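# Fully open the coffee maker lid, then let go

## Task

Swing the coffee maker's lid open as far as it will go, and finish with neither robot hand or arm in contact with the coffee maker.

## Robot and tools

Robot: two arms, left_arm and right_arm, each ending in a five-finger hand. The left hand mirrors the right. Base positions in the scene frame: left_arm (-0.043, +0.275, +0.044) m, right_arm (+0.042, -0.256, +0.030) m, both turned only slightly about z. A camera stand sits behind the arms.

Frames. Scene frame: origin at table-top height, halfway between the nominal bases, +z up, +x out over the table, left_arm on the +y side. Image sides do not match arm names. Reported hand positions (metres) and quaternions (wxyz) are in each arm's own base frame. Fixed cameras and the table use the scene frame. Motion offsets run along the axes of that arm's current Hand target.

Hand point: a point about 0.05 m in front of the palm and 0.15 m out from the wrist face. Its +z runs along the straight fingers, +y points out of the palm, and +x crosses the palm away from the thumb on the right hand (toward the thumb on the left). Straight fingers extend 0.06 to 0.07 m past the point and lie 0.06 m behind it along -y. A wrist bracket on the little-finger side can strike objects.

The row (28 numbers, each in [-1, 1], always all 28 even if one arm moves):
1-6: left_arm dx, dy, dz, rx, ry, rz.
7-12: left hand motors little, ring, middle, index, thumb_bend, thumb_turn.
13-14: left force_limit, speed.
15-28: the same fourteen for right_arm and its hand.
The pose numbers are an offset, not a pose. They are measured from the arm's Hand target at the start of the action or move, along that target's axes. 1.0 equals 0.6 m or 180 degrees, and rx, ry, rz form one rotation vector. Within an action every row counts from that same start, not from the row before. Because each new call starts from the updated Hand target, repeating an offset moves the arm further. Six zeros re-request the current Hand target.

Hand motors: +1 is open or straight and -1 is closed or curled. thumb_turn -1 puts the thumb in front of the palm, and +1 puts it beside the palm. force_limit runs from about 0 N at -1 to 10 N at +1, or 15 N for the two thumb motors. speed rises from near zero at -1 to full at +0.48 and stays full above that. No value means no change. To keep a hand as it is, resend the eight numbers you last sent for it. Before anything has been sent for a hand, use its hand_measured, hand_force_limit and hand_speed. For a gentle close, use speed -0.94 or below.

Tools:
- execute_actions(actions, cameras): actions is a list of actions. Each action is a table of up to 15 rows, one per 1/30 s step, and covers 0.5 s. A shorter table holds its last row. cameras is a list of names, ["all"], or []. An empty actions list returns images.
- move(target, speed, blend, blocking, cameras): a straight-line path for each hand point. target is one 28-number row or a list of up to 15 rows. Every row is an offset from the same starting Hand targets. speed is m/s, 0.002 to 4.3, default 0.25; rotation is capped at twice that in rad/s. blend is a corner radius in metres; 0 stops at each target. The move is capped at 10 s. blocking=false returns after about 0.5 s while the move keeps running. Paths do not avoid obstacles or the other arm. Faster moves overshoot more and strike harder.
- wait(seconds 0 to 10, cameras): lets time pass while last commands are held.
- stop(cameras): brakes a running move.
- zoom_image(camera, region [x0,y0,x1,y1] pixels, at most 504x504): enlarges part of a camera's latest image.
- show_instructions(): shows the reference images.
- finished_scene(scene=1): ends the scene for good.

Cameras: cam_high and cam_low (896x504, fixed, scene frame), cam_left_wrist and cam_right_wrist (616x616 fisheye, on the wrists).

Results: end_effector_position and end_effector_quat_wxyz for each hand point. Hand target is the last commanded pose after clipping, and the next offsets count from it. Also reported are joint positions, velocities and torques. hand_measured, hand_stopped_by (moving, target, force, stalled, fault) and hand_load_n follow the motor order. move adds a "move:" line with an outcome such as done, off_target, moving, held or fault, plus limits=paced or held. Neither done nor off_target says whether anything is being touched.

Behaviour: hands often stop 1 to 3 cm, sometimes 5 cm, short of the target, mostly low, without any contact. Resend the missing distance as a new offset. Each control step limits commanded rotation to 40 degrees from the current orientation. A small command may produce no motion, and a small turn can shift the hand point noticeably. A blocked arm keeps pushing until you command it back past its current point.

Avoid: fast or hard contact with the coffee maker or fixed objects; knocking anything off the work area; arm-to-arm contact, including one hand closing on the other's fingers; paths passing near an arm's own base; heavy force on fingers; long pushes toward unreachable poses or long stretched holds, which overheat motors (MOTOR HOT, then a fault that drops the arm). Loose objects may occasionally be nudged. Before finishing, open the lid fully, back the hand away so nothing touches the maker, and check that the lid stays open.

Each tool is called after ">>>" by a JSON object that holds its "op" and its "data".

Reference images:

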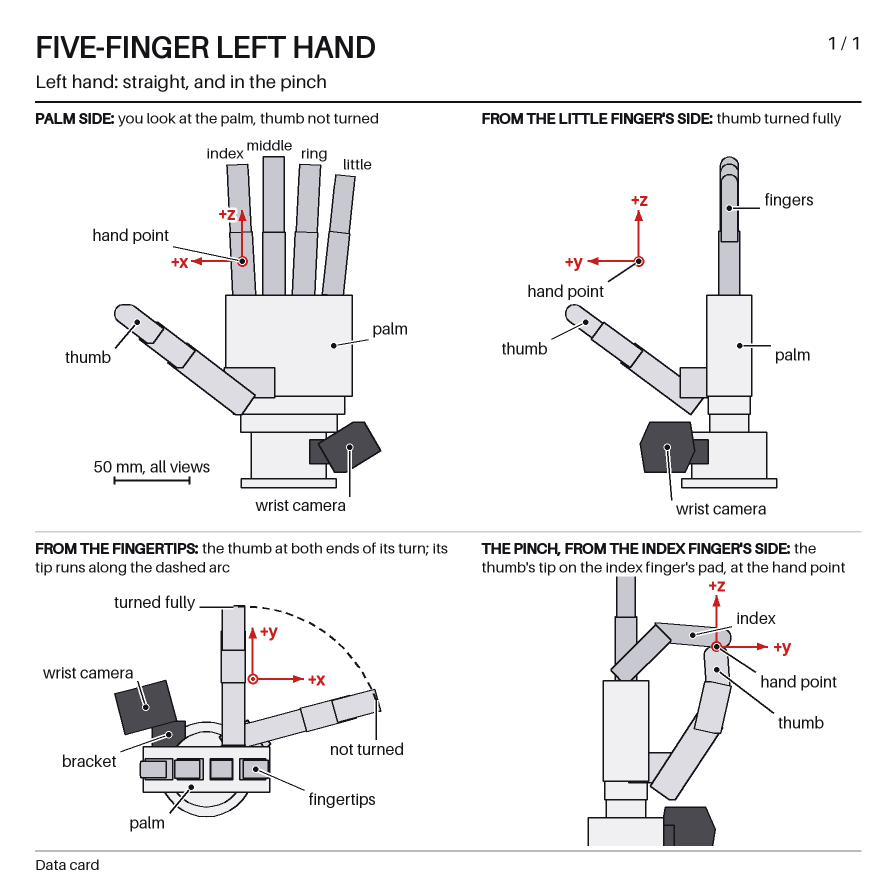

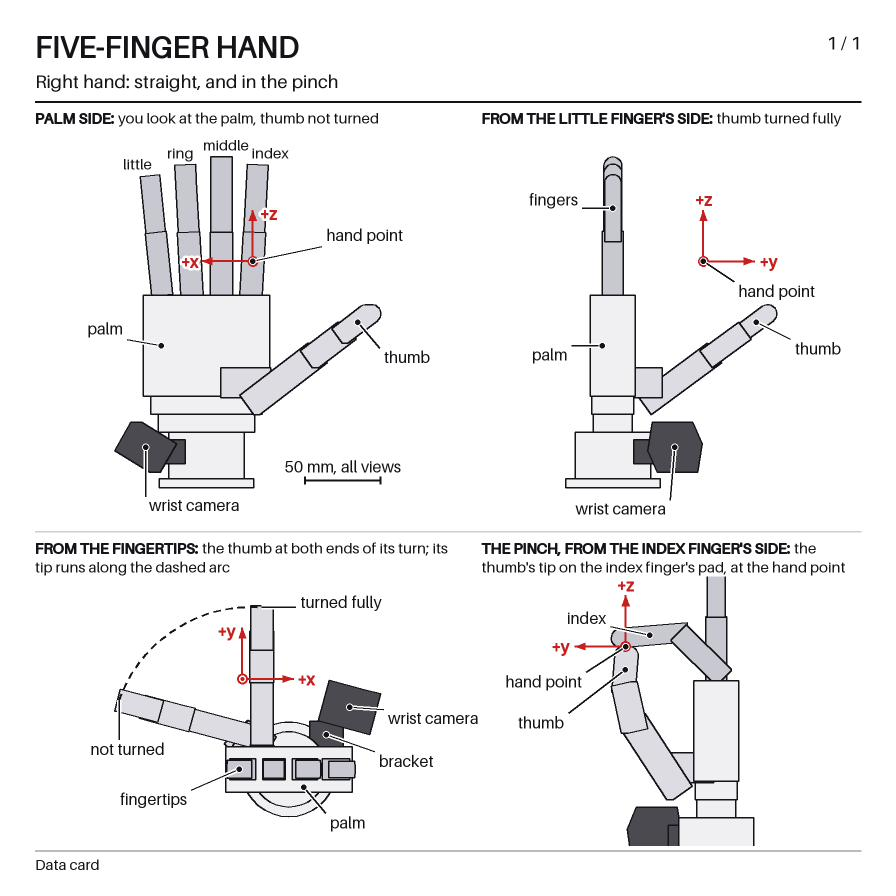

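## Session

>>> {"op": "execute_actions", "data": {"actions": []}}

Scene clock: 0.00 s.
left_arm: end_effector_position=(+0.6234, -0.0325, +0.2667) hand_measured=(+1.000, +1.000, +1.000, +1.000, +1.000, +1.000) hand_load_n=(+0.0, +0.0, +0.0, +0.0, +0.5, +0.0) hand_stopped_by=(target, target, target, target, target, target) hand_force_limit=0.00 hand_speed=-0.80 end_effector_quat_wxyz=(+0.563, -0.117, +0.748, -0.331) | right_arm: end_effector_position=(+0.3383, +0.0706, +0.2291) hand_measured=(+1.000, +1.000, +1.000, +1.000, +1.000, +1.000) hand_load_n=(+0.0, +0.5, +0.0, +0.0, +0.0, +0.0) hand_stopped_by=(target, target, target, target, target, target) hand_force_limit=0.00 hand_speed=-0.80 end_effector_quat_wxyz=(-0.045, -0.402, +0.909, -0.098)
Joint positions: left_arm=[0.023 1.382 0.987 0.237 0.395 0.946] | right_arm=[0.139 1.302 1.283 -1.585 0.213 0.881]
Joint velocities: within noise
Joint torques (N m): no reading
Heat: left arm: hottest shoulder 29 °C; right arm: hottest waist 29 °C.
Hand target: left_arm +0.6312, -0.0298, +0.2850; +0.577, -0.109, +0.738, -0.331 | right_arm +0.3461, +0.0725, +0.2398; -0.029, -0.404, +0.908, -0.105

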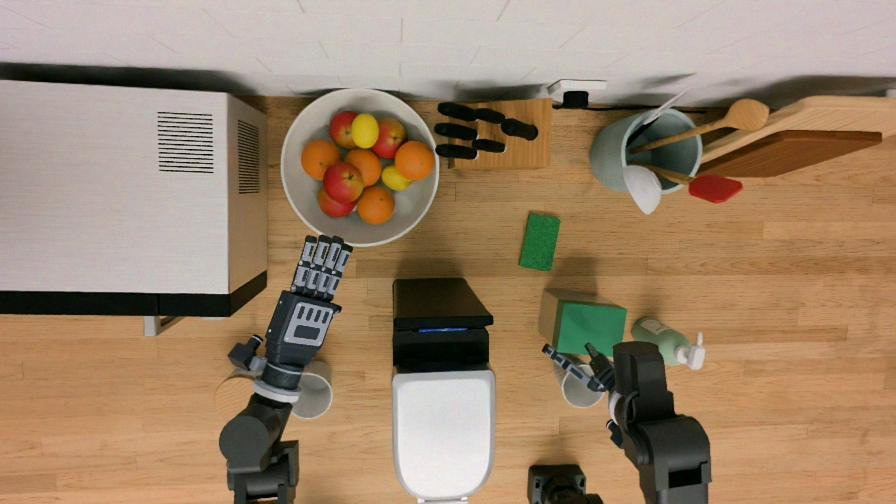

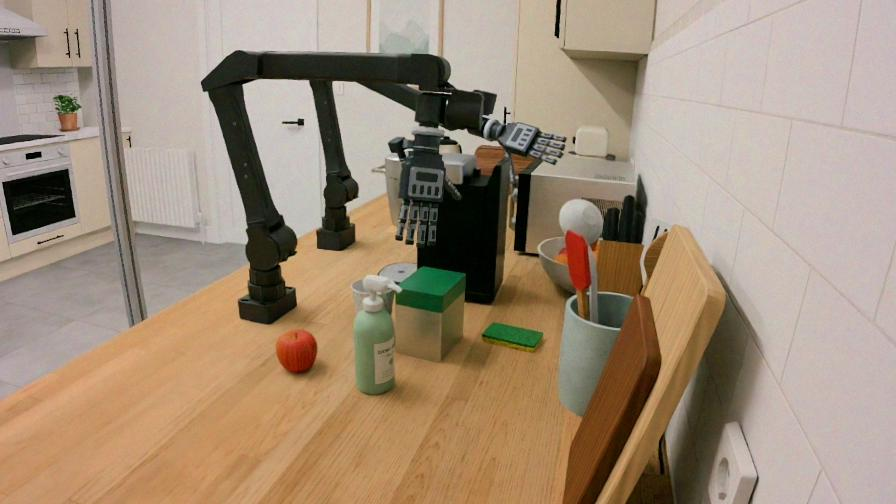

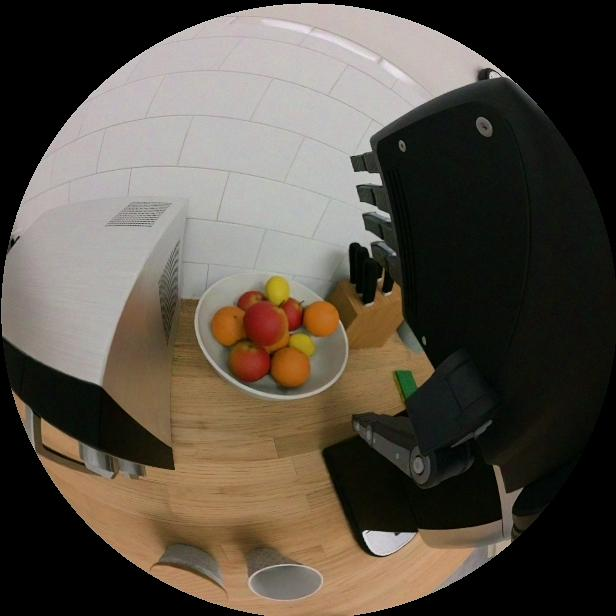

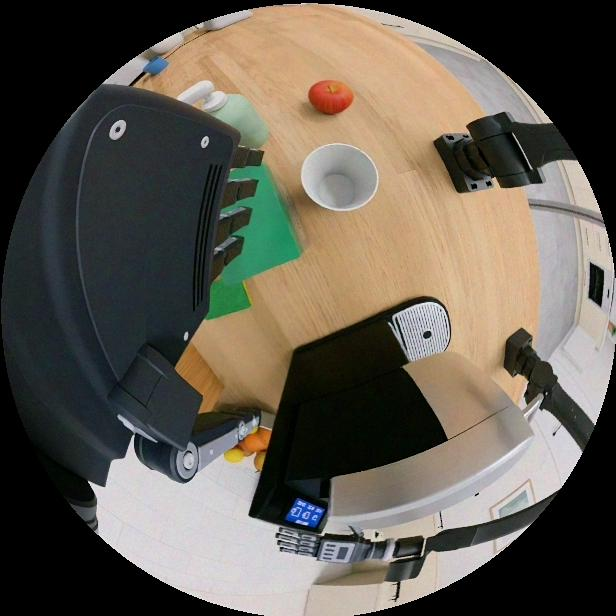

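>>> {"op": "zoom_image", "data": {"camera": "cam_high", "region": [340, 254, 590, 504]}}

>>> {"op": "zoom_image", "data": {"camera": "cam_right_wrist", "region": [240, 280, 560, 560]}}

>>> {"op": "zoom_image", "data": {"camera": "cam_low", "region": [340, 60, 600, 320]}}

Scaled by 2.016.

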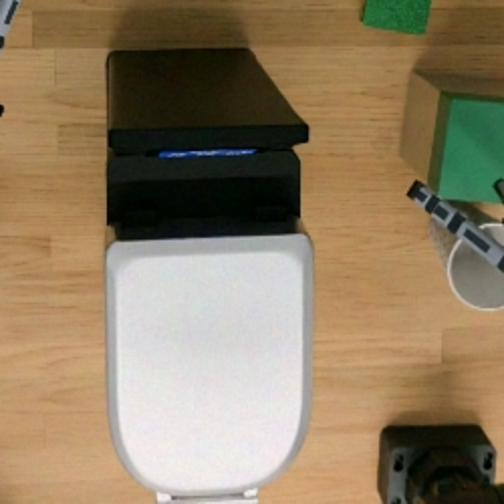

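Scaled by 1.575 from the camera's 616x616 image, which has a finer 880x880 frame.

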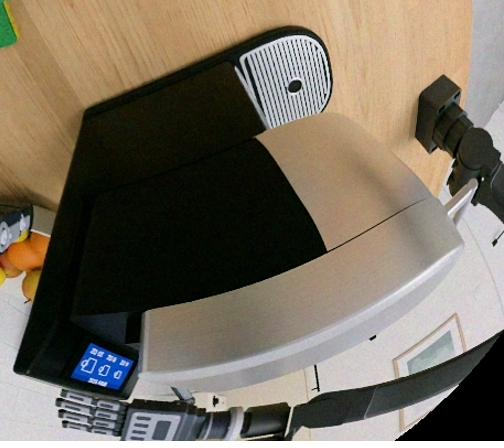

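Scaled by 1.938.

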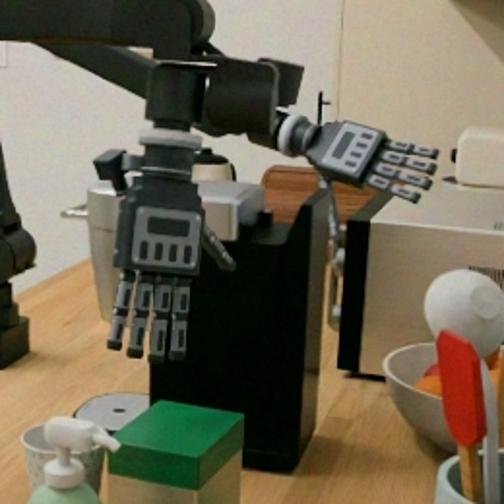

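>>> {"op": "move", "data": {"target": [0,0,0,0,0,0,1,1,1,1,1,1,0,-0.8,0.1905,0.335,-0.2593,-0.426,-0.217,0.1067,1,1,1,1,1,-1,0,-0.2], "speed": 0.4, "cameras": ["all"]}}

Scene clock: 15.37 s.
left_arm: end_effector_position=(+0.6234, -0.0325, +0.2667) hand_measured=(+1.000, +1.000, +1.000, +1.000, +1.000, +1.000) hand_load_n=(+0.0, +0.0, +0.0, +0.0, +0.0, +0.0) hand_stopped_by=(target, target, target, target, target, target) hand_force_limit=0.00 hand_speed=-0.80 end_effector_quat_wxyz=(+0.563, -0.117, +0.748, -0.331) | right_arm: end_effector_position=(+0.1186, +0.1556, +0.3707) hand_measured=(+1.000, +1.000, +1.000, +1.000, +1.000, -1.000) hand_load_n=(+0.0, +0.0, +0.0, +0.0, +0.0, +0.0) hand_stopped_by=(target, target, target, target, target, target) hand_force_limit=0.00 hand_speed=-0.20 end_effector_quat_wxyz=(+0.211, +0.067, +0.907, +0.358)
Joint positions: left_arm=[0.023 1.382 0.987 0.237 0.395 0.946] | right_arm=[-0.062 0.219 0.869 -1.682 -0.704 1.859]
Joint torques (N m): left_arm=[0.03 -11.11 11.03 1.76 0.02 -0.02] | right_arm=[0.09 4.78 6.78 0.98 -0.51 0.05]
Heat: left arm: hottest shoulder 29 °C; right arm: hottest waist 29 °C.
Hand target: left_arm +0.6312, -0.0298, +0.2850; +0.577, -0.109, +0.738, -0.331 | right_arm +0.1155, +0.1534, +0.3738; +0.055, -0.138, +0.809, +0.569
Off the commanded pose: left_arm 0.020 m, 2 deg | right_arm 0.005 m, 46 deg; orientation clipped.
joint sent to its limit (right arm) — joint 4 (wrist pitch), lower limit. The joint targets are off in position and orientation.
move: off_target (left_arm, right_arm); limits=paced
camera_calibration:
cam_right_wrist: T_world_to_cam=[[-0.289048, 0.792442, 0.53711, -0.28803], [0.481864, -0.364366, 0.796897, -0.301445], [0.827199, 0.489155, -0.27653, 0.0449736], [0, 0, 0, 1]] pos_world=[0.0247989, 0.0964115, 0.407361]

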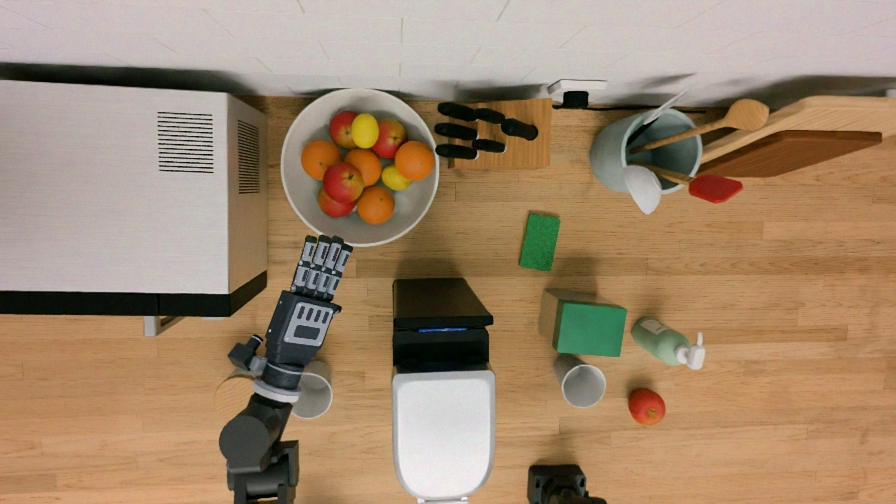

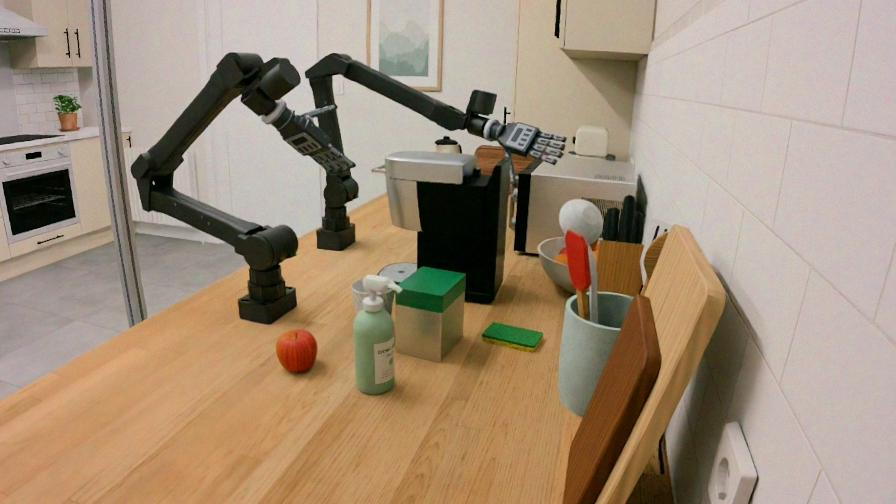

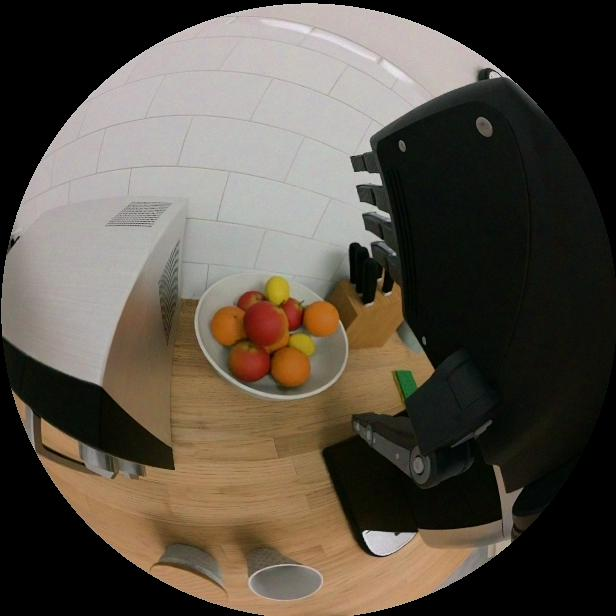

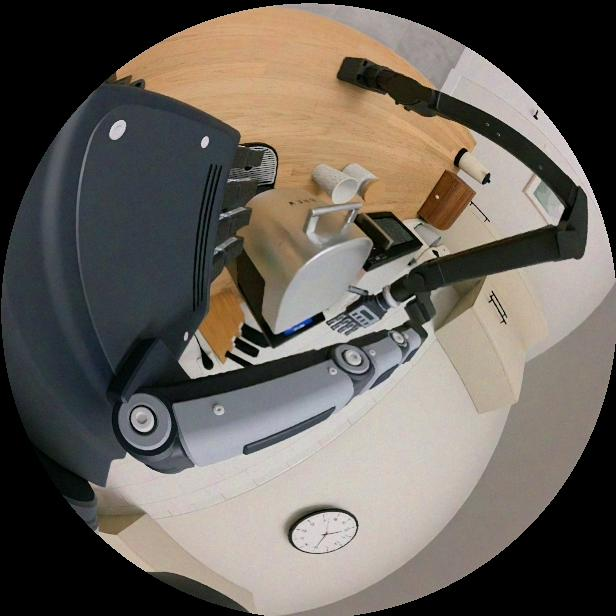

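>>> {"op": "zoom_image", "data": {"camera": "cam_right_wrist", "region": [200, 130, 420, 350]}}

>>> {"op": "zoom_image", "data": {"camera": "cam_low", "region": [350, 120, 530, 300]}}

Scaled by 2.291 from the camera's 616x616 image, which has a finer 880x880 frame.

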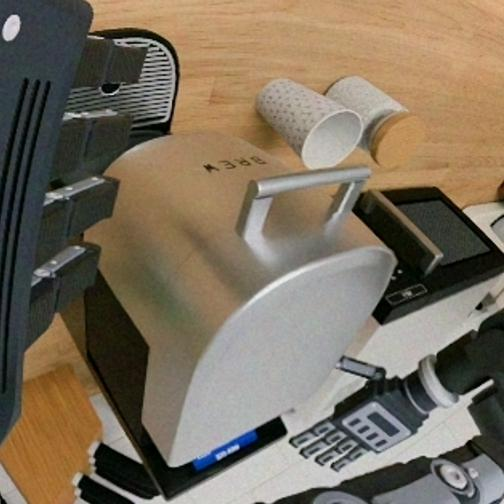

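Scaled by 2.800.

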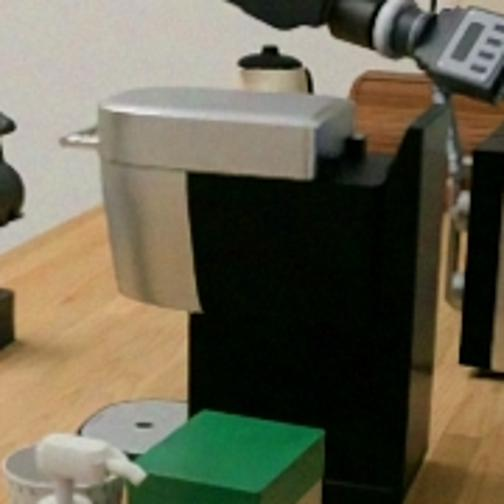

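>>> {"op": "move", "data": {"target": [0,0,0,0,0,0,1,1,1,1,1,1,0,-0.8,0.0272,0.1853,0.175,-0.0244,0.02,-0.0074,1,1,1,1,1,-1,0,-0.2], "speed": 0.25, "cameras": ["cam_low","cam_right_wrist"]}}

Scene clock: 22.63 s.
left_arm: end_effector_position=(+0.6234, -0.0325, +0.2667) hand_measured=(+1.000, +1.000, +1.000, +1.000, +1.000, +1.000) hand_load_n=(+0.0, +0.0, +0.0, +0.0, +0.0, +0.0) hand_stopped_by=(target, target, target, target, target, target) hand_force_limit=0.00 hand_speed=-0.80 end_effector_quat_wxyz=(+0.563, -0.117, +0.748, -0.331) | right_arm: end_effector_position=(+0.0608, +0.2805, +0.4272) hand_measured=(+1.000, +1.000, +1.000, +1.000, +1.000, -1.000) hand_load_n=(+0.0, +0.0, +0.0, +0.0, +0.0, +0.0) hand_stopped_by=(target, target, target, target, target, target) hand_force_limit=0.00 hand_speed=-0.20 end_effector_quat_wxyz=(-0.001, -0.238, +0.793, +0.561)
Joint positions: left_arm=[0.023 1.382 0.987 0.237 0.395 0.946] | right_arm=[0.644 0.508 0.826 -1.177 -1.06 2.06]
Joint torques (N m): left_arm=[-0.15 -11.16 10.91 1.83 0.03 0.01] | right_arm=[0.38 2.2 8.34 2.03 -0.5 0.07]
Heat: left arm: hottest shoulder 30 °C; right arm: hottest waist 29 °C.
Hand target: left_arm +0.6312, -0.0298, +0.2850; +0.577, -0.109, +0.738, -0.331 | right_arm +0.0611, +0.2840, +0.4339; +0.031, -0.167, +0.786, +0.594
Off the commanded pose: left_arm 0.020 m, 2 deg | right_arm 0.008 m, 10 deg.
joint sent to its limit (right arm) — joint 6 (wrist roll), upper limit. The joint targets are off in position and orientation.
move: off_target (left_arm, right_arm)
camera_calibration:
cam_right_wrist: T_world_to_cam=[[-0.628303, 0.147677, 0.763824, -0.329433], [0.756733, -0.111821, 0.64409, -0.295407], [0.180529, 0.982694, -0.0414945, -0.152269], [0, 0, 0, 1]] pos_world=[0.0440495, 0.165251, 0.435579]
Images, in order (width x height): cam_low 896x504, cam_right_wrist 616x616.

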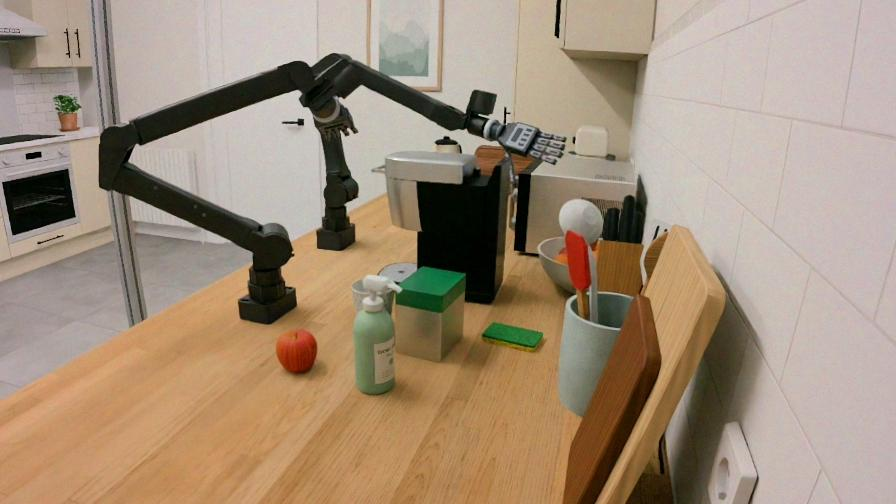

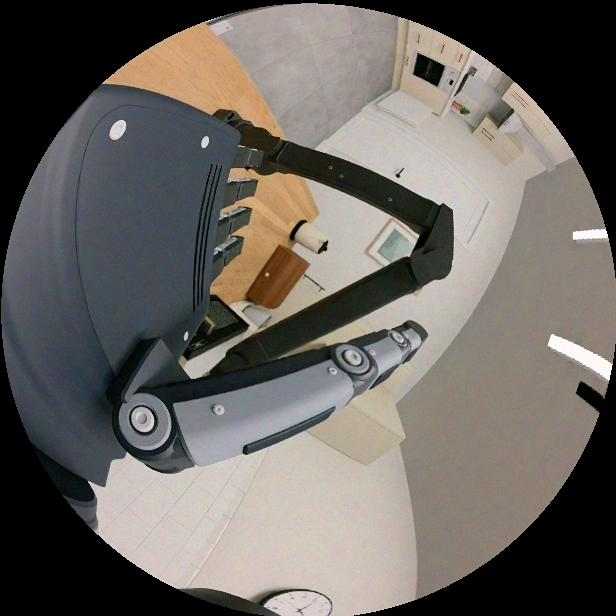

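>>> {"op": "zoom_image", "data": {"camera": "cam_low", "region": [280, 70, 420, 210]}}

Scaled by 3.600.

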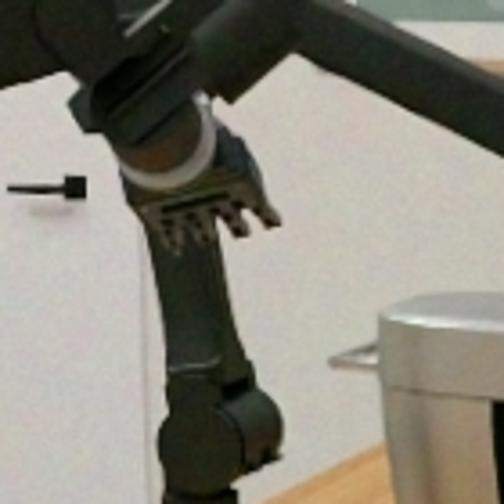

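>>> {"op": "move", "data": {"target": [0,0,0,0,0,0,1,1,1,1,1,1,0,-0.8,0.08,-0.2378,0.0528,-0.0088,0.0319,-0.0659,1,1,1,1,1,-1,0,-0.2], "speed": 0.25, "cameras": ["cam_low","cam_high"]}}

>>> {"op": "zoom_image", "data": {"camera": "cam_low", "region": [280, 90, 440, 250]}}

Scene clock: 26.20 s.
left_arm: end_effector_position=(+0.6234, -0.0325, +0.2667) hand_measured=(+1.000, +1.000, +1.000, +1.000, +1.000, +1.000) hand_load_n=(+0.0, +0.0, +0.0, +0.0, +0.0, +0.0) hand_stopped_by=(target, target, target, target, target, target) hand_force_limit=0.00 hand_speed=-0.80 end_effector_quat_wxyz=(+0.563, -0.117, +0.748, -0.331) | right_arm: end_effector_position=(+0.0508, +0.2706, +0.2762) hand_measured=(+1.000, +1.000, +1.000, +1.000, +1.000, -1.000) hand_load_n=(+0.0, +0.0, +0.0, +0.0, +0.0, +0.0) hand_stopped_by=(target, target, target, target, target, target) hand_force_limit=0.00 hand_speed=-0.20 end_effector_quat_wxyz=(+0.033, -0.271, +0.764, +0.584)
Joint positions: left_arm=[0.023 1.382 0.987 0.237 0.395 0.946] | right_arm=[0.61 0.368 0.359 -0.797 -1.118 1.992]
Joint torques (N m): left_arm=[0.21 -11.34 11.04 1.59 0.01 0.02] | right_arm=[-1.38 2.08 8.09 2.07 -0.57 -0.34]
Heat: left arm: hottest elbow 31 °C; right arm: hottest waist 29 °C.
Hand target: left_arm +0.6312, -0.0298, +0.2850; +0.577, -0.109, +0.738, -0.331 | right_arm +0.0539, +0.2691, +0.2810; +0.051, -0.277, +0.757, +0.589
Off the commanded pose: left_arm 0.020 m, 2 deg | right_arm 0.006 m, 2 deg.
move: off_target (left_arm)
Images, in order (width x height): cam_high 896x504, cam_low 896x504.

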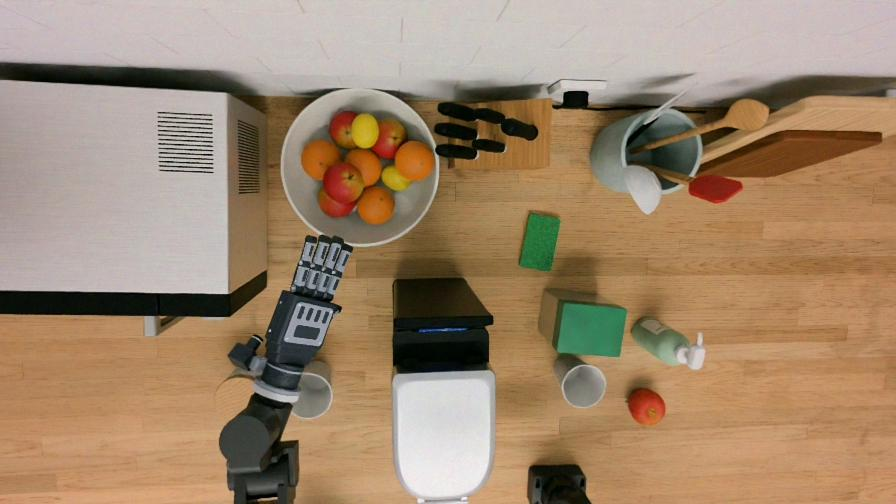

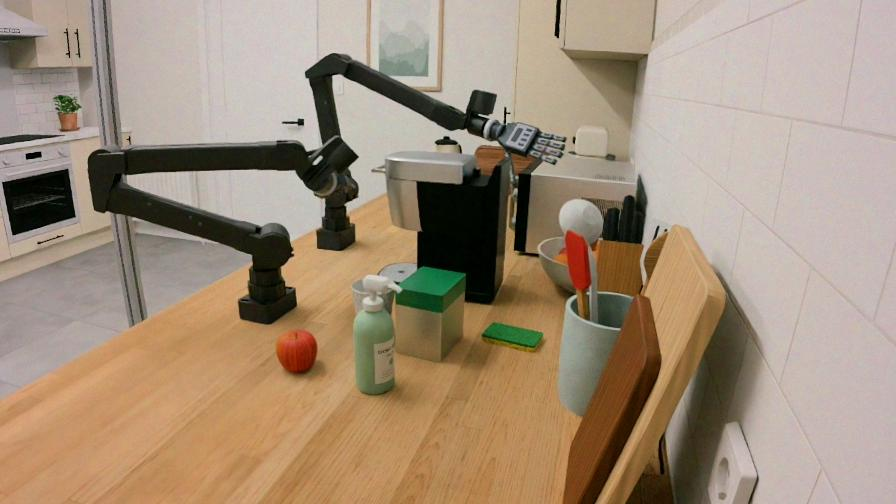

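Scaled by 3.150.

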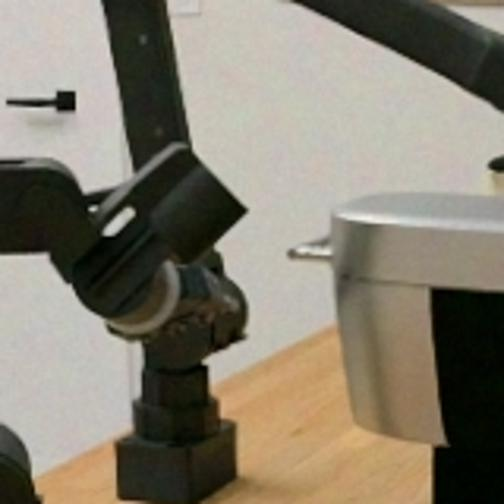

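>>> {"op": "zoom_image", "data": {"camera": "cam_low", "region": [300, 140, 390, 230]}}

Scaled by 5.600.

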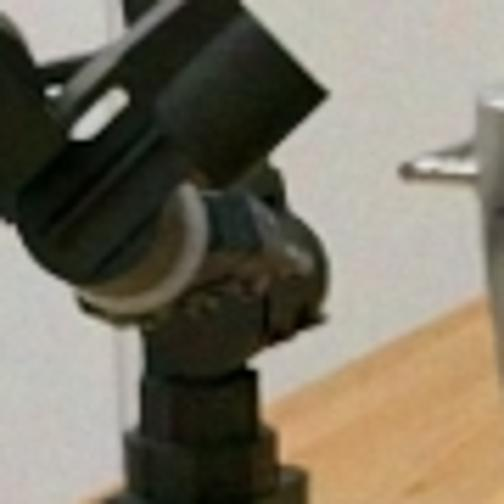

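>>> {"op": "move", "data": {"target": [0,0,0,0,0,0,1,1,1,1,1,1,0,-0.8,-0.0918,-0.0552,-0.0232,0,0,0,1,1,1,1,1,-1,0,-0.2], "speed": 0.12, "cameras": ["cam_low"]}}

>>> {"op": "zoom_image", "data": {"camera": "cam_low", "region": [310, 120, 430, 240]}}

Scene clock: 32.53 s.
left_arm: end_effector_position=(+0.6234, -0.0325, +0.2667) hand_measured=(+1.000, +1.000, +1.000, +1.000, +1.000, +1.000) hand_load_n=(+0.0, +0.0, +0.0, +0.0, +0.0, +0.0) hand_stopped_by=(target, target, target, target, target, target) hand_force_limit=0.00 hand_speed=-0.80 end_effector_quat_wxyz=(+0.563, -0.117, +0.748, -0.331) | right_arm: end_effector_position=(+0.1078, +0.2679, +0.2512) hand_measured=(+1.000, +1.000, +1.000, +1.000, +1.000, -1.000) hand_load_n=(+0.0, +0.0, +0.0, +0.0, +0.0, +0.0) hand_stopped_by=(target, target, target, target, target, target) hand_force_limit=0.00 hand_speed=-0.20 end_effector_quat_wxyz=(+0.025, -0.261, +0.767, +0.585)
Joint positions: left_arm=[0.023 1.382 0.987 0.237 0.395 0.946] | right_arm=[0.411 0.724 0.419 -0.907 -1.229 1.579]
Joint torques (N m): left_arm=[-0.26 -11.11 10.89 1.83 0.01 0.01] | right_arm=[-1.44 1.03 12.01 0.5 -0.77 -0.33]
Heat: left arm: hottest elbow 32 °C; right arm: hottest elbow 30 °C.
Hand target: left_arm +0.6312, -0.0298, +0.2850; +0.577, -0.109, +0.738, -0.331 | right_arm +0.1196, +0.2711, +0.2788; +0.051, -0.277, +0.757, +0.589
Off the commanded pose: left_arm 0.020 m, 2 deg | right_arm 0.030 m, 4 deg.
move: off_target (left_arm, right_arm)
Images, in order (width x height): cam_low 896x504.

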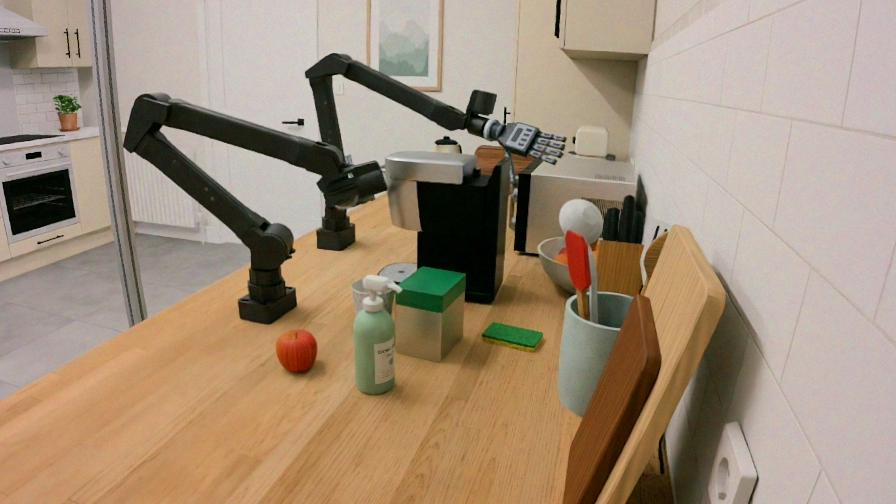

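Scaled by 4.200.

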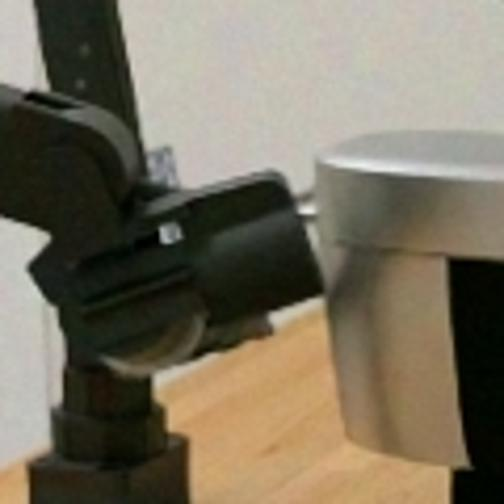

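>>> {"op": "move", "data": {"target": [0,0,0,0,0,0,1,1,1,1,1,1,0,-0.8,-0.0449,0.0692,-0.0285,0,0,0,1,1,1,1,1,-1,0,-0.2], "speed": 0.1, "cameras": ["cam_low"]}}

>>> {"op": "zoom_image", "data": {"camera": "cam_low", "region": [310, 120, 430, 240]}}

Scene clock: 43.97 s.
left_arm: end_effector_position=(+0.6234, -0.0325, +0.2667) hand_measured=(+1.000, +1.000, +1.000, +1.000, +1.000, +1.000) hand_load_n=(+0.0, +0.0, +0.0, +0.0, +0.0, +0.0) hand_stopped_by=(target, target, target, target, target, target) hand_force_limit=0.00 hand_speed=-0.80 end_effector_quat_wxyz=(+0.563, -0.117, +0.748, -0.331) | right_arm: end_effector_position=(+0.1184, +0.2697, +0.3020) hand_measured=(+1.000, +1.000, +1.000, +1.000, +1.000, -1.000) hand_load_n=(+0.0, +0.0, +0.0, +0.0, +0.0, +0.0) hand_stopped_by=(target, target, target, target, target, target) hand_force_limit=0.00 hand_speed=-0.20 end_effector_quat_wxyz=(+0.021, -0.257, +0.769, +0.585)
Joint positions: left_arm=[0.023 1.382 0.987 0.237 0.395 0.946] | right_arm=[0.397 0.724 0.559 -1.085 -1.233 1.55]
Joint torques (N m): left_arm=[0.09 -11.52 11.08 1.78 0.02 0.01] | right_arm=[-1.26 0.62 12.18 0.49 -0.79 -0.33]
Heat: left arm: hottest elbow 33 °C; right arm: hottest elbow 33 °C.
Hand target: left_arm +0.6312, -0.0298, +0.2850; +0.577, -0.109, +0.738, -0.331 | right_arm +0.1266, +0.2714, +0.3307; +0.051, -0.277, +0.757, +0.589
Off the commanded pose: left_arm 0.020 m, 2 deg | right_arm 0.030 m, 4 deg.
move: off_target (left_arm, right_arm)
Images, in order (width x height): cam_low 896x504.

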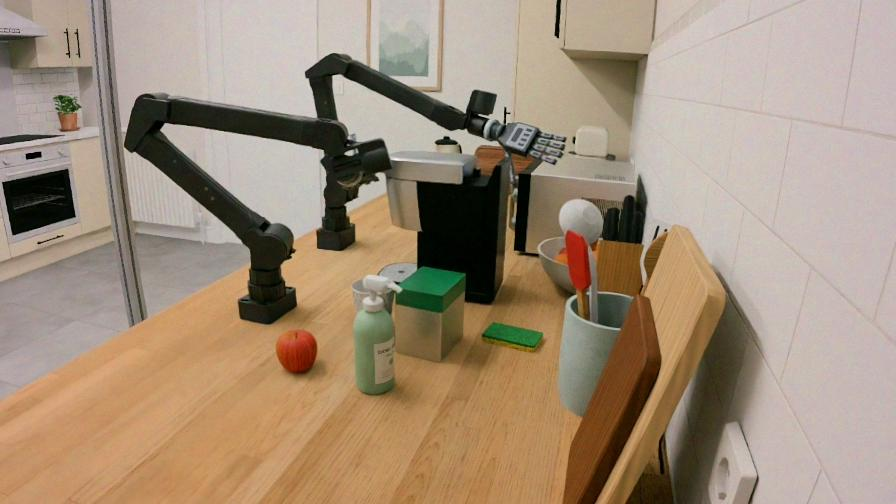

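Scaled by 4.200.

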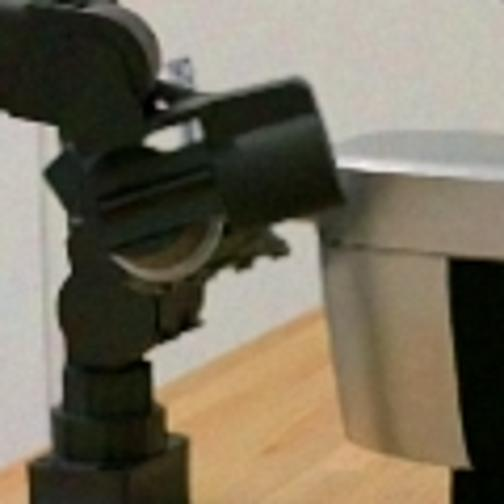

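>>> {"op": "move", "data": {"target": [0,0,0,0,0,0,1,1,1,1,1,1,0,-0.8,-0.0388,0.0945,-0.0308,0,0,0,1,1,1,1,1,-1,0,-0.2], "speed": 0.1, "cameras": ["cam_low","cam_high"]}}

>>> {"op": "zoom_image", "data": {"camera": "cam_low", "region": [310, 100, 510, 240]}}

Scene clock: 46.13 s.
left_arm: end_effector_position=(+0.6234, -0.0325, +0.2667) hand_measured=(+1.000, +1.000, +1.000, +1.000, +1.000, +1.000) hand_load_n=(+0.0, +0.0, +0.0, +0.0, -0.5, +0.0) hand_stopped_by=(target, target, target, target, target, target) hand_force_limit=0.00 hand_speed=-0.80 end_effector_quat_wxyz=(+0.563, -0.117, +0.748, -0.331) | right_arm: end_effector_position=(+0.1198, +0.2711, +0.3634) hand_measured=(+1.000, +1.000, +1.000, +1.000, +1.000, -1.000) hand_load_n=(+0.0, +0.0, +0.0, +0.0, +0.0, -0.5) hand_stopped_by=(target, target, target, target, target, target) hand_force_limit=0.00 hand_speed=-0.20 end_effector_quat_wxyz=(+0.024, -0.263, +0.767, +0.585)
Joint positions: left_arm=[0.023 1.382 0.987 0.237 0.395 0.946] | right_arm=[0.4 0.716 0.717 -1.248 -1.233 1.541]
Joint torques (N m): left_arm=[-0.21 -10.75 10.92 1.83 0.01 0] | right_arm=[-0.67 -0.15 12.51 0.53 -0.73 -0.18]
Heat: left arm: hottest elbow 33 °C; right arm: hottest elbow 33 °C.
Hand target: left_arm +0.6312, -0.0298, +0.2850; +0.577, -0.109, +0.738, -0.331 | right_arm +0.1236, +0.2713, +0.3946; +0.051, -0.277, +0.757, +0.589
Off the commanded pose: left_arm 0.020 m, 2 deg | right_arm 0.031 m, 4 deg.
move: off_target (left_arm, right_arm)
Images, in order (width x height): cam_high 896x504, cam_low 896x504.

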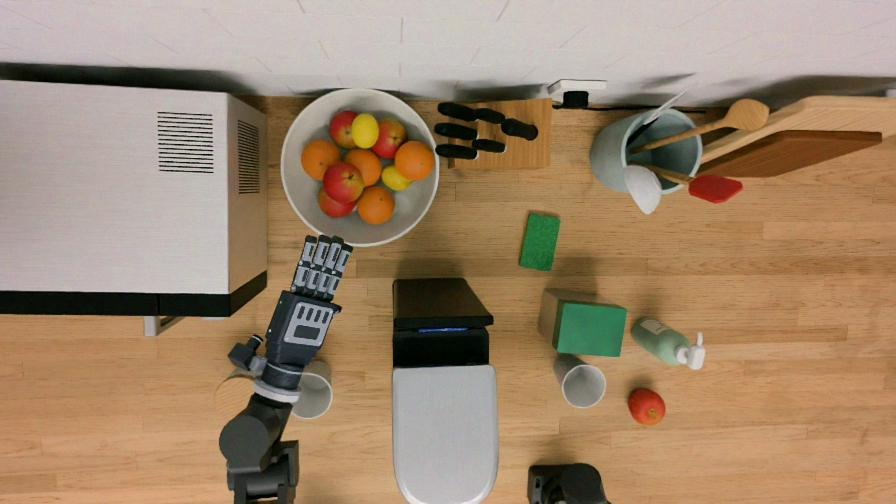

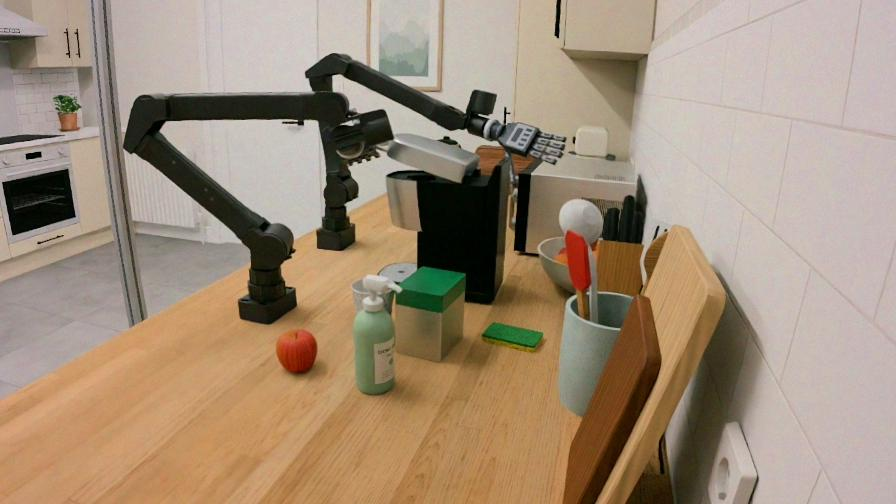

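Scaled by 2.520.

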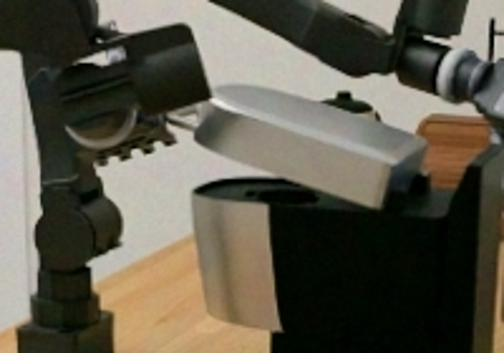

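>>> {"op": "move", "data": {"target": [[0,0,0,0,0,0,1,1,1,1,1,1,0,-0.8,-0.0617,0.0838,-0.0352,0.008,-0.0139,-0.0003,1,1,1,1,1,-1,0,-0.2],[0,0,0,0,0,0,1,1,1,1,1,1,0,-0.8,-0.1418,0.1462,-0.0722,0.0179,-0.0312,-0.0008,1,1,1,1,1,-1,0,-0.2]], "blend": 0.02, "speed": 0.12, "cameras": ["cam_low","cam_high"]}}

>>> {"op": "zoom_image", "data": {"camera": "cam_low", "region": [310, 60, 510, 220]}}

Scene clock: 48.83 s.
left_arm: end_effector_position=(+0.6234, -0.0325, +0.2667) hand_measured=(+1.000, +1.000, +1.000, +1.000, +1.000, +1.000) hand_load_n=(+0.0, +0.0, -0.5, +0.0, +0.0, +0.0) hand_stopped_by=(target, target, target, target, target, target) hand_force_limit=0.00 hand_speed=-0.80 end_effector_quat_wxyz=(+0.563, -0.117, +0.748, -0.331) | right_arm: end_effector_position=(+0.1586, +0.2777, +0.4930) hand_measured=(+1.000, +1.000, +1.000, +1.000, +1.000, -1.000) hand_load_n=(+0.0, +0.0, +0.0, +0.0, +0.0, -0.5) hand_stopped_by=(target, target, target, target, target, target) hand_force_limit=0.00 hand_speed=-0.20 end_effector_quat_wxyz=(+0.080, -0.251, +0.771, +0.580)
Joint positions: left_arm=[0.023 1.382 0.987 0.237 0.395 0.946] | right_arm=[0.372 0.79 1.073 -1.326 -1.198 1.679]
Joint torques (N m): left_arm=[-0.32 -11.63 10.8 1.68 0.03 0] | right_arm=[-1.14 0.03 11.85 0.69 -0.33 0.06]
Heat: left arm: hottest elbow 33 °C; right arm: hottest elbow 34 °C.
Hand target: left_arm +0.6312, -0.0298, +0.2850; +0.577, -0.109, +0.738, -0.331 | right_arm +0.1639, +0.2754, +0.5178; +0.096, -0.247, +0.770, +0.581
Off the commanded pose: left_arm 0.020 m, 2 deg | right_arm 0.025 m, 2 deg.
move: off_target (left_arm, right_arm)
Images, in order (width x height): cam_high 896x504, cam_low 896x504.

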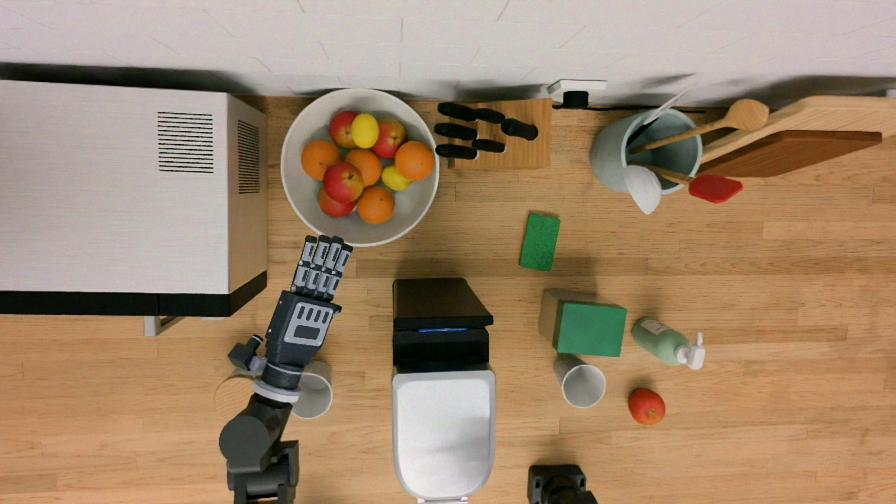

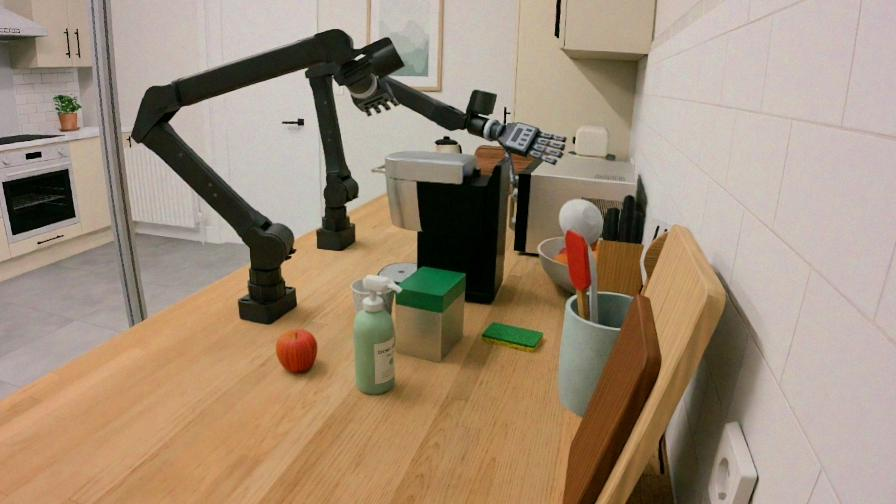

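Scaled by 2.520.

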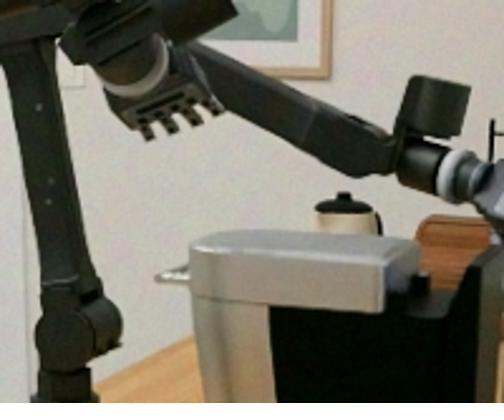

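>>> {"op": "move", "data": {"target": [[0,0,0,0,0,0,1,1,1,1,1,1,0,-0.8,0.1658,0.0602,0.0235,-0.0179,0.0312,0.0008,1,1,1,1,1,-1,0,-0.2],[0,0,0,0,0,0,1,1,1,1,1,1,0,-0.8,0.318,-0.2365,0.1313,-0.0179,0.0312,0.0008,1,1,1,1,1,-1,0,-0.2]], "blend": 0.03, "speed": 0.25, "cameras": ["cam_low"]}}

>>> {"op": "zoom_image", "data": {"camera": "cam_low", "region": [310, 120, 490, 240]}}

Scene clock: 55.10 s.
left_arm: end_effector_position=(+0.6234, -0.0325, +0.2667) hand_measured=(+1.000, +1.000, +1.000, +1.000, +1.000, +1.000) hand_load_n=(+0.0, +0.0, +0.0, +0.0, +0.0, +0.0) hand_stopped_by=(target, target, target, target, target, target) hand_force_limit=0.00 hand_speed=-0.80 end_effector_quat_wxyz=(+0.563, -0.117, +0.748, -0.331) | right_arm: end_effector_position=(+0.0598, +0.2681, +0.2880) hand_measured=(+1.000, +1.000, +1.000, +1.000, +1.000, -1.000) hand_load_n=(+0.0, +0.0, +0.0, +0.5, -0.5, +0.0) hand_stopped_by=(target, target, target, target, target, target) hand_force_limit=0.00 hand_speed=-0.20 end_effector_quat_wxyz=(+0.049, -0.276, +0.760, +0.586)
Joint positions: left_arm=[0.023 1.382 0.987 0.237 0.395 0.946] | right_arm=[0.559 0.399 0.395 -0.835 -1.144 1.917]
Joint torques (N m): left_arm=[-0.09 -11.22 10.92 1.83 0 0.01] | right_arm=[0.56 1.9 7.91 2 -0.26 0.05]
Heat: left arm: hottest elbow 34 °C; right arm: hottest elbow 35 °C.
Hand target: left_arm +0.6312, -0.0298, +0.2850; +0.577, -0.109, +0.738, -0.331 | right_arm +0.0590, +0.2694, +0.2904; +0.051, -0.277, +0.757, +0.589
Off the commanded pose: left_arm 0.020 m, 2 deg | right_arm 0.003 m, 1 deg.
move: off_target (left_arm)
Images, in order (width x height): cam_low 896x504.

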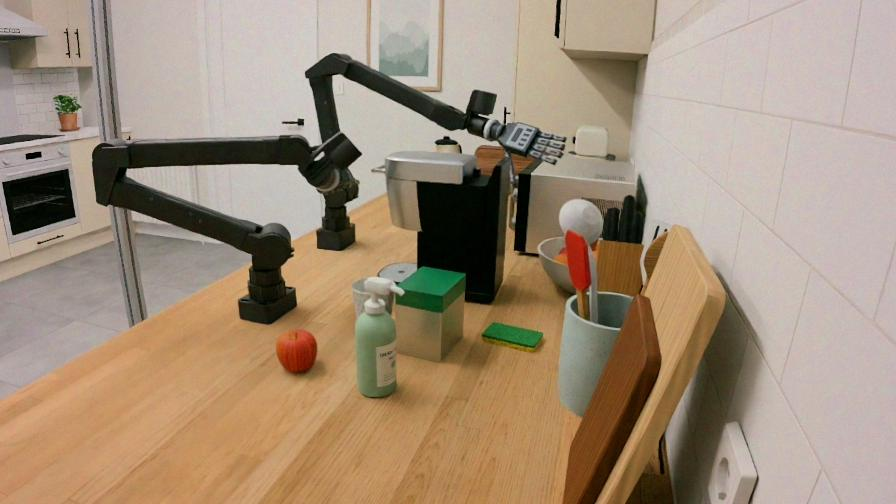

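Scaled by 2.800.

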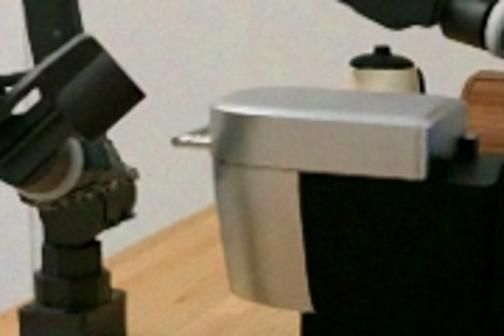

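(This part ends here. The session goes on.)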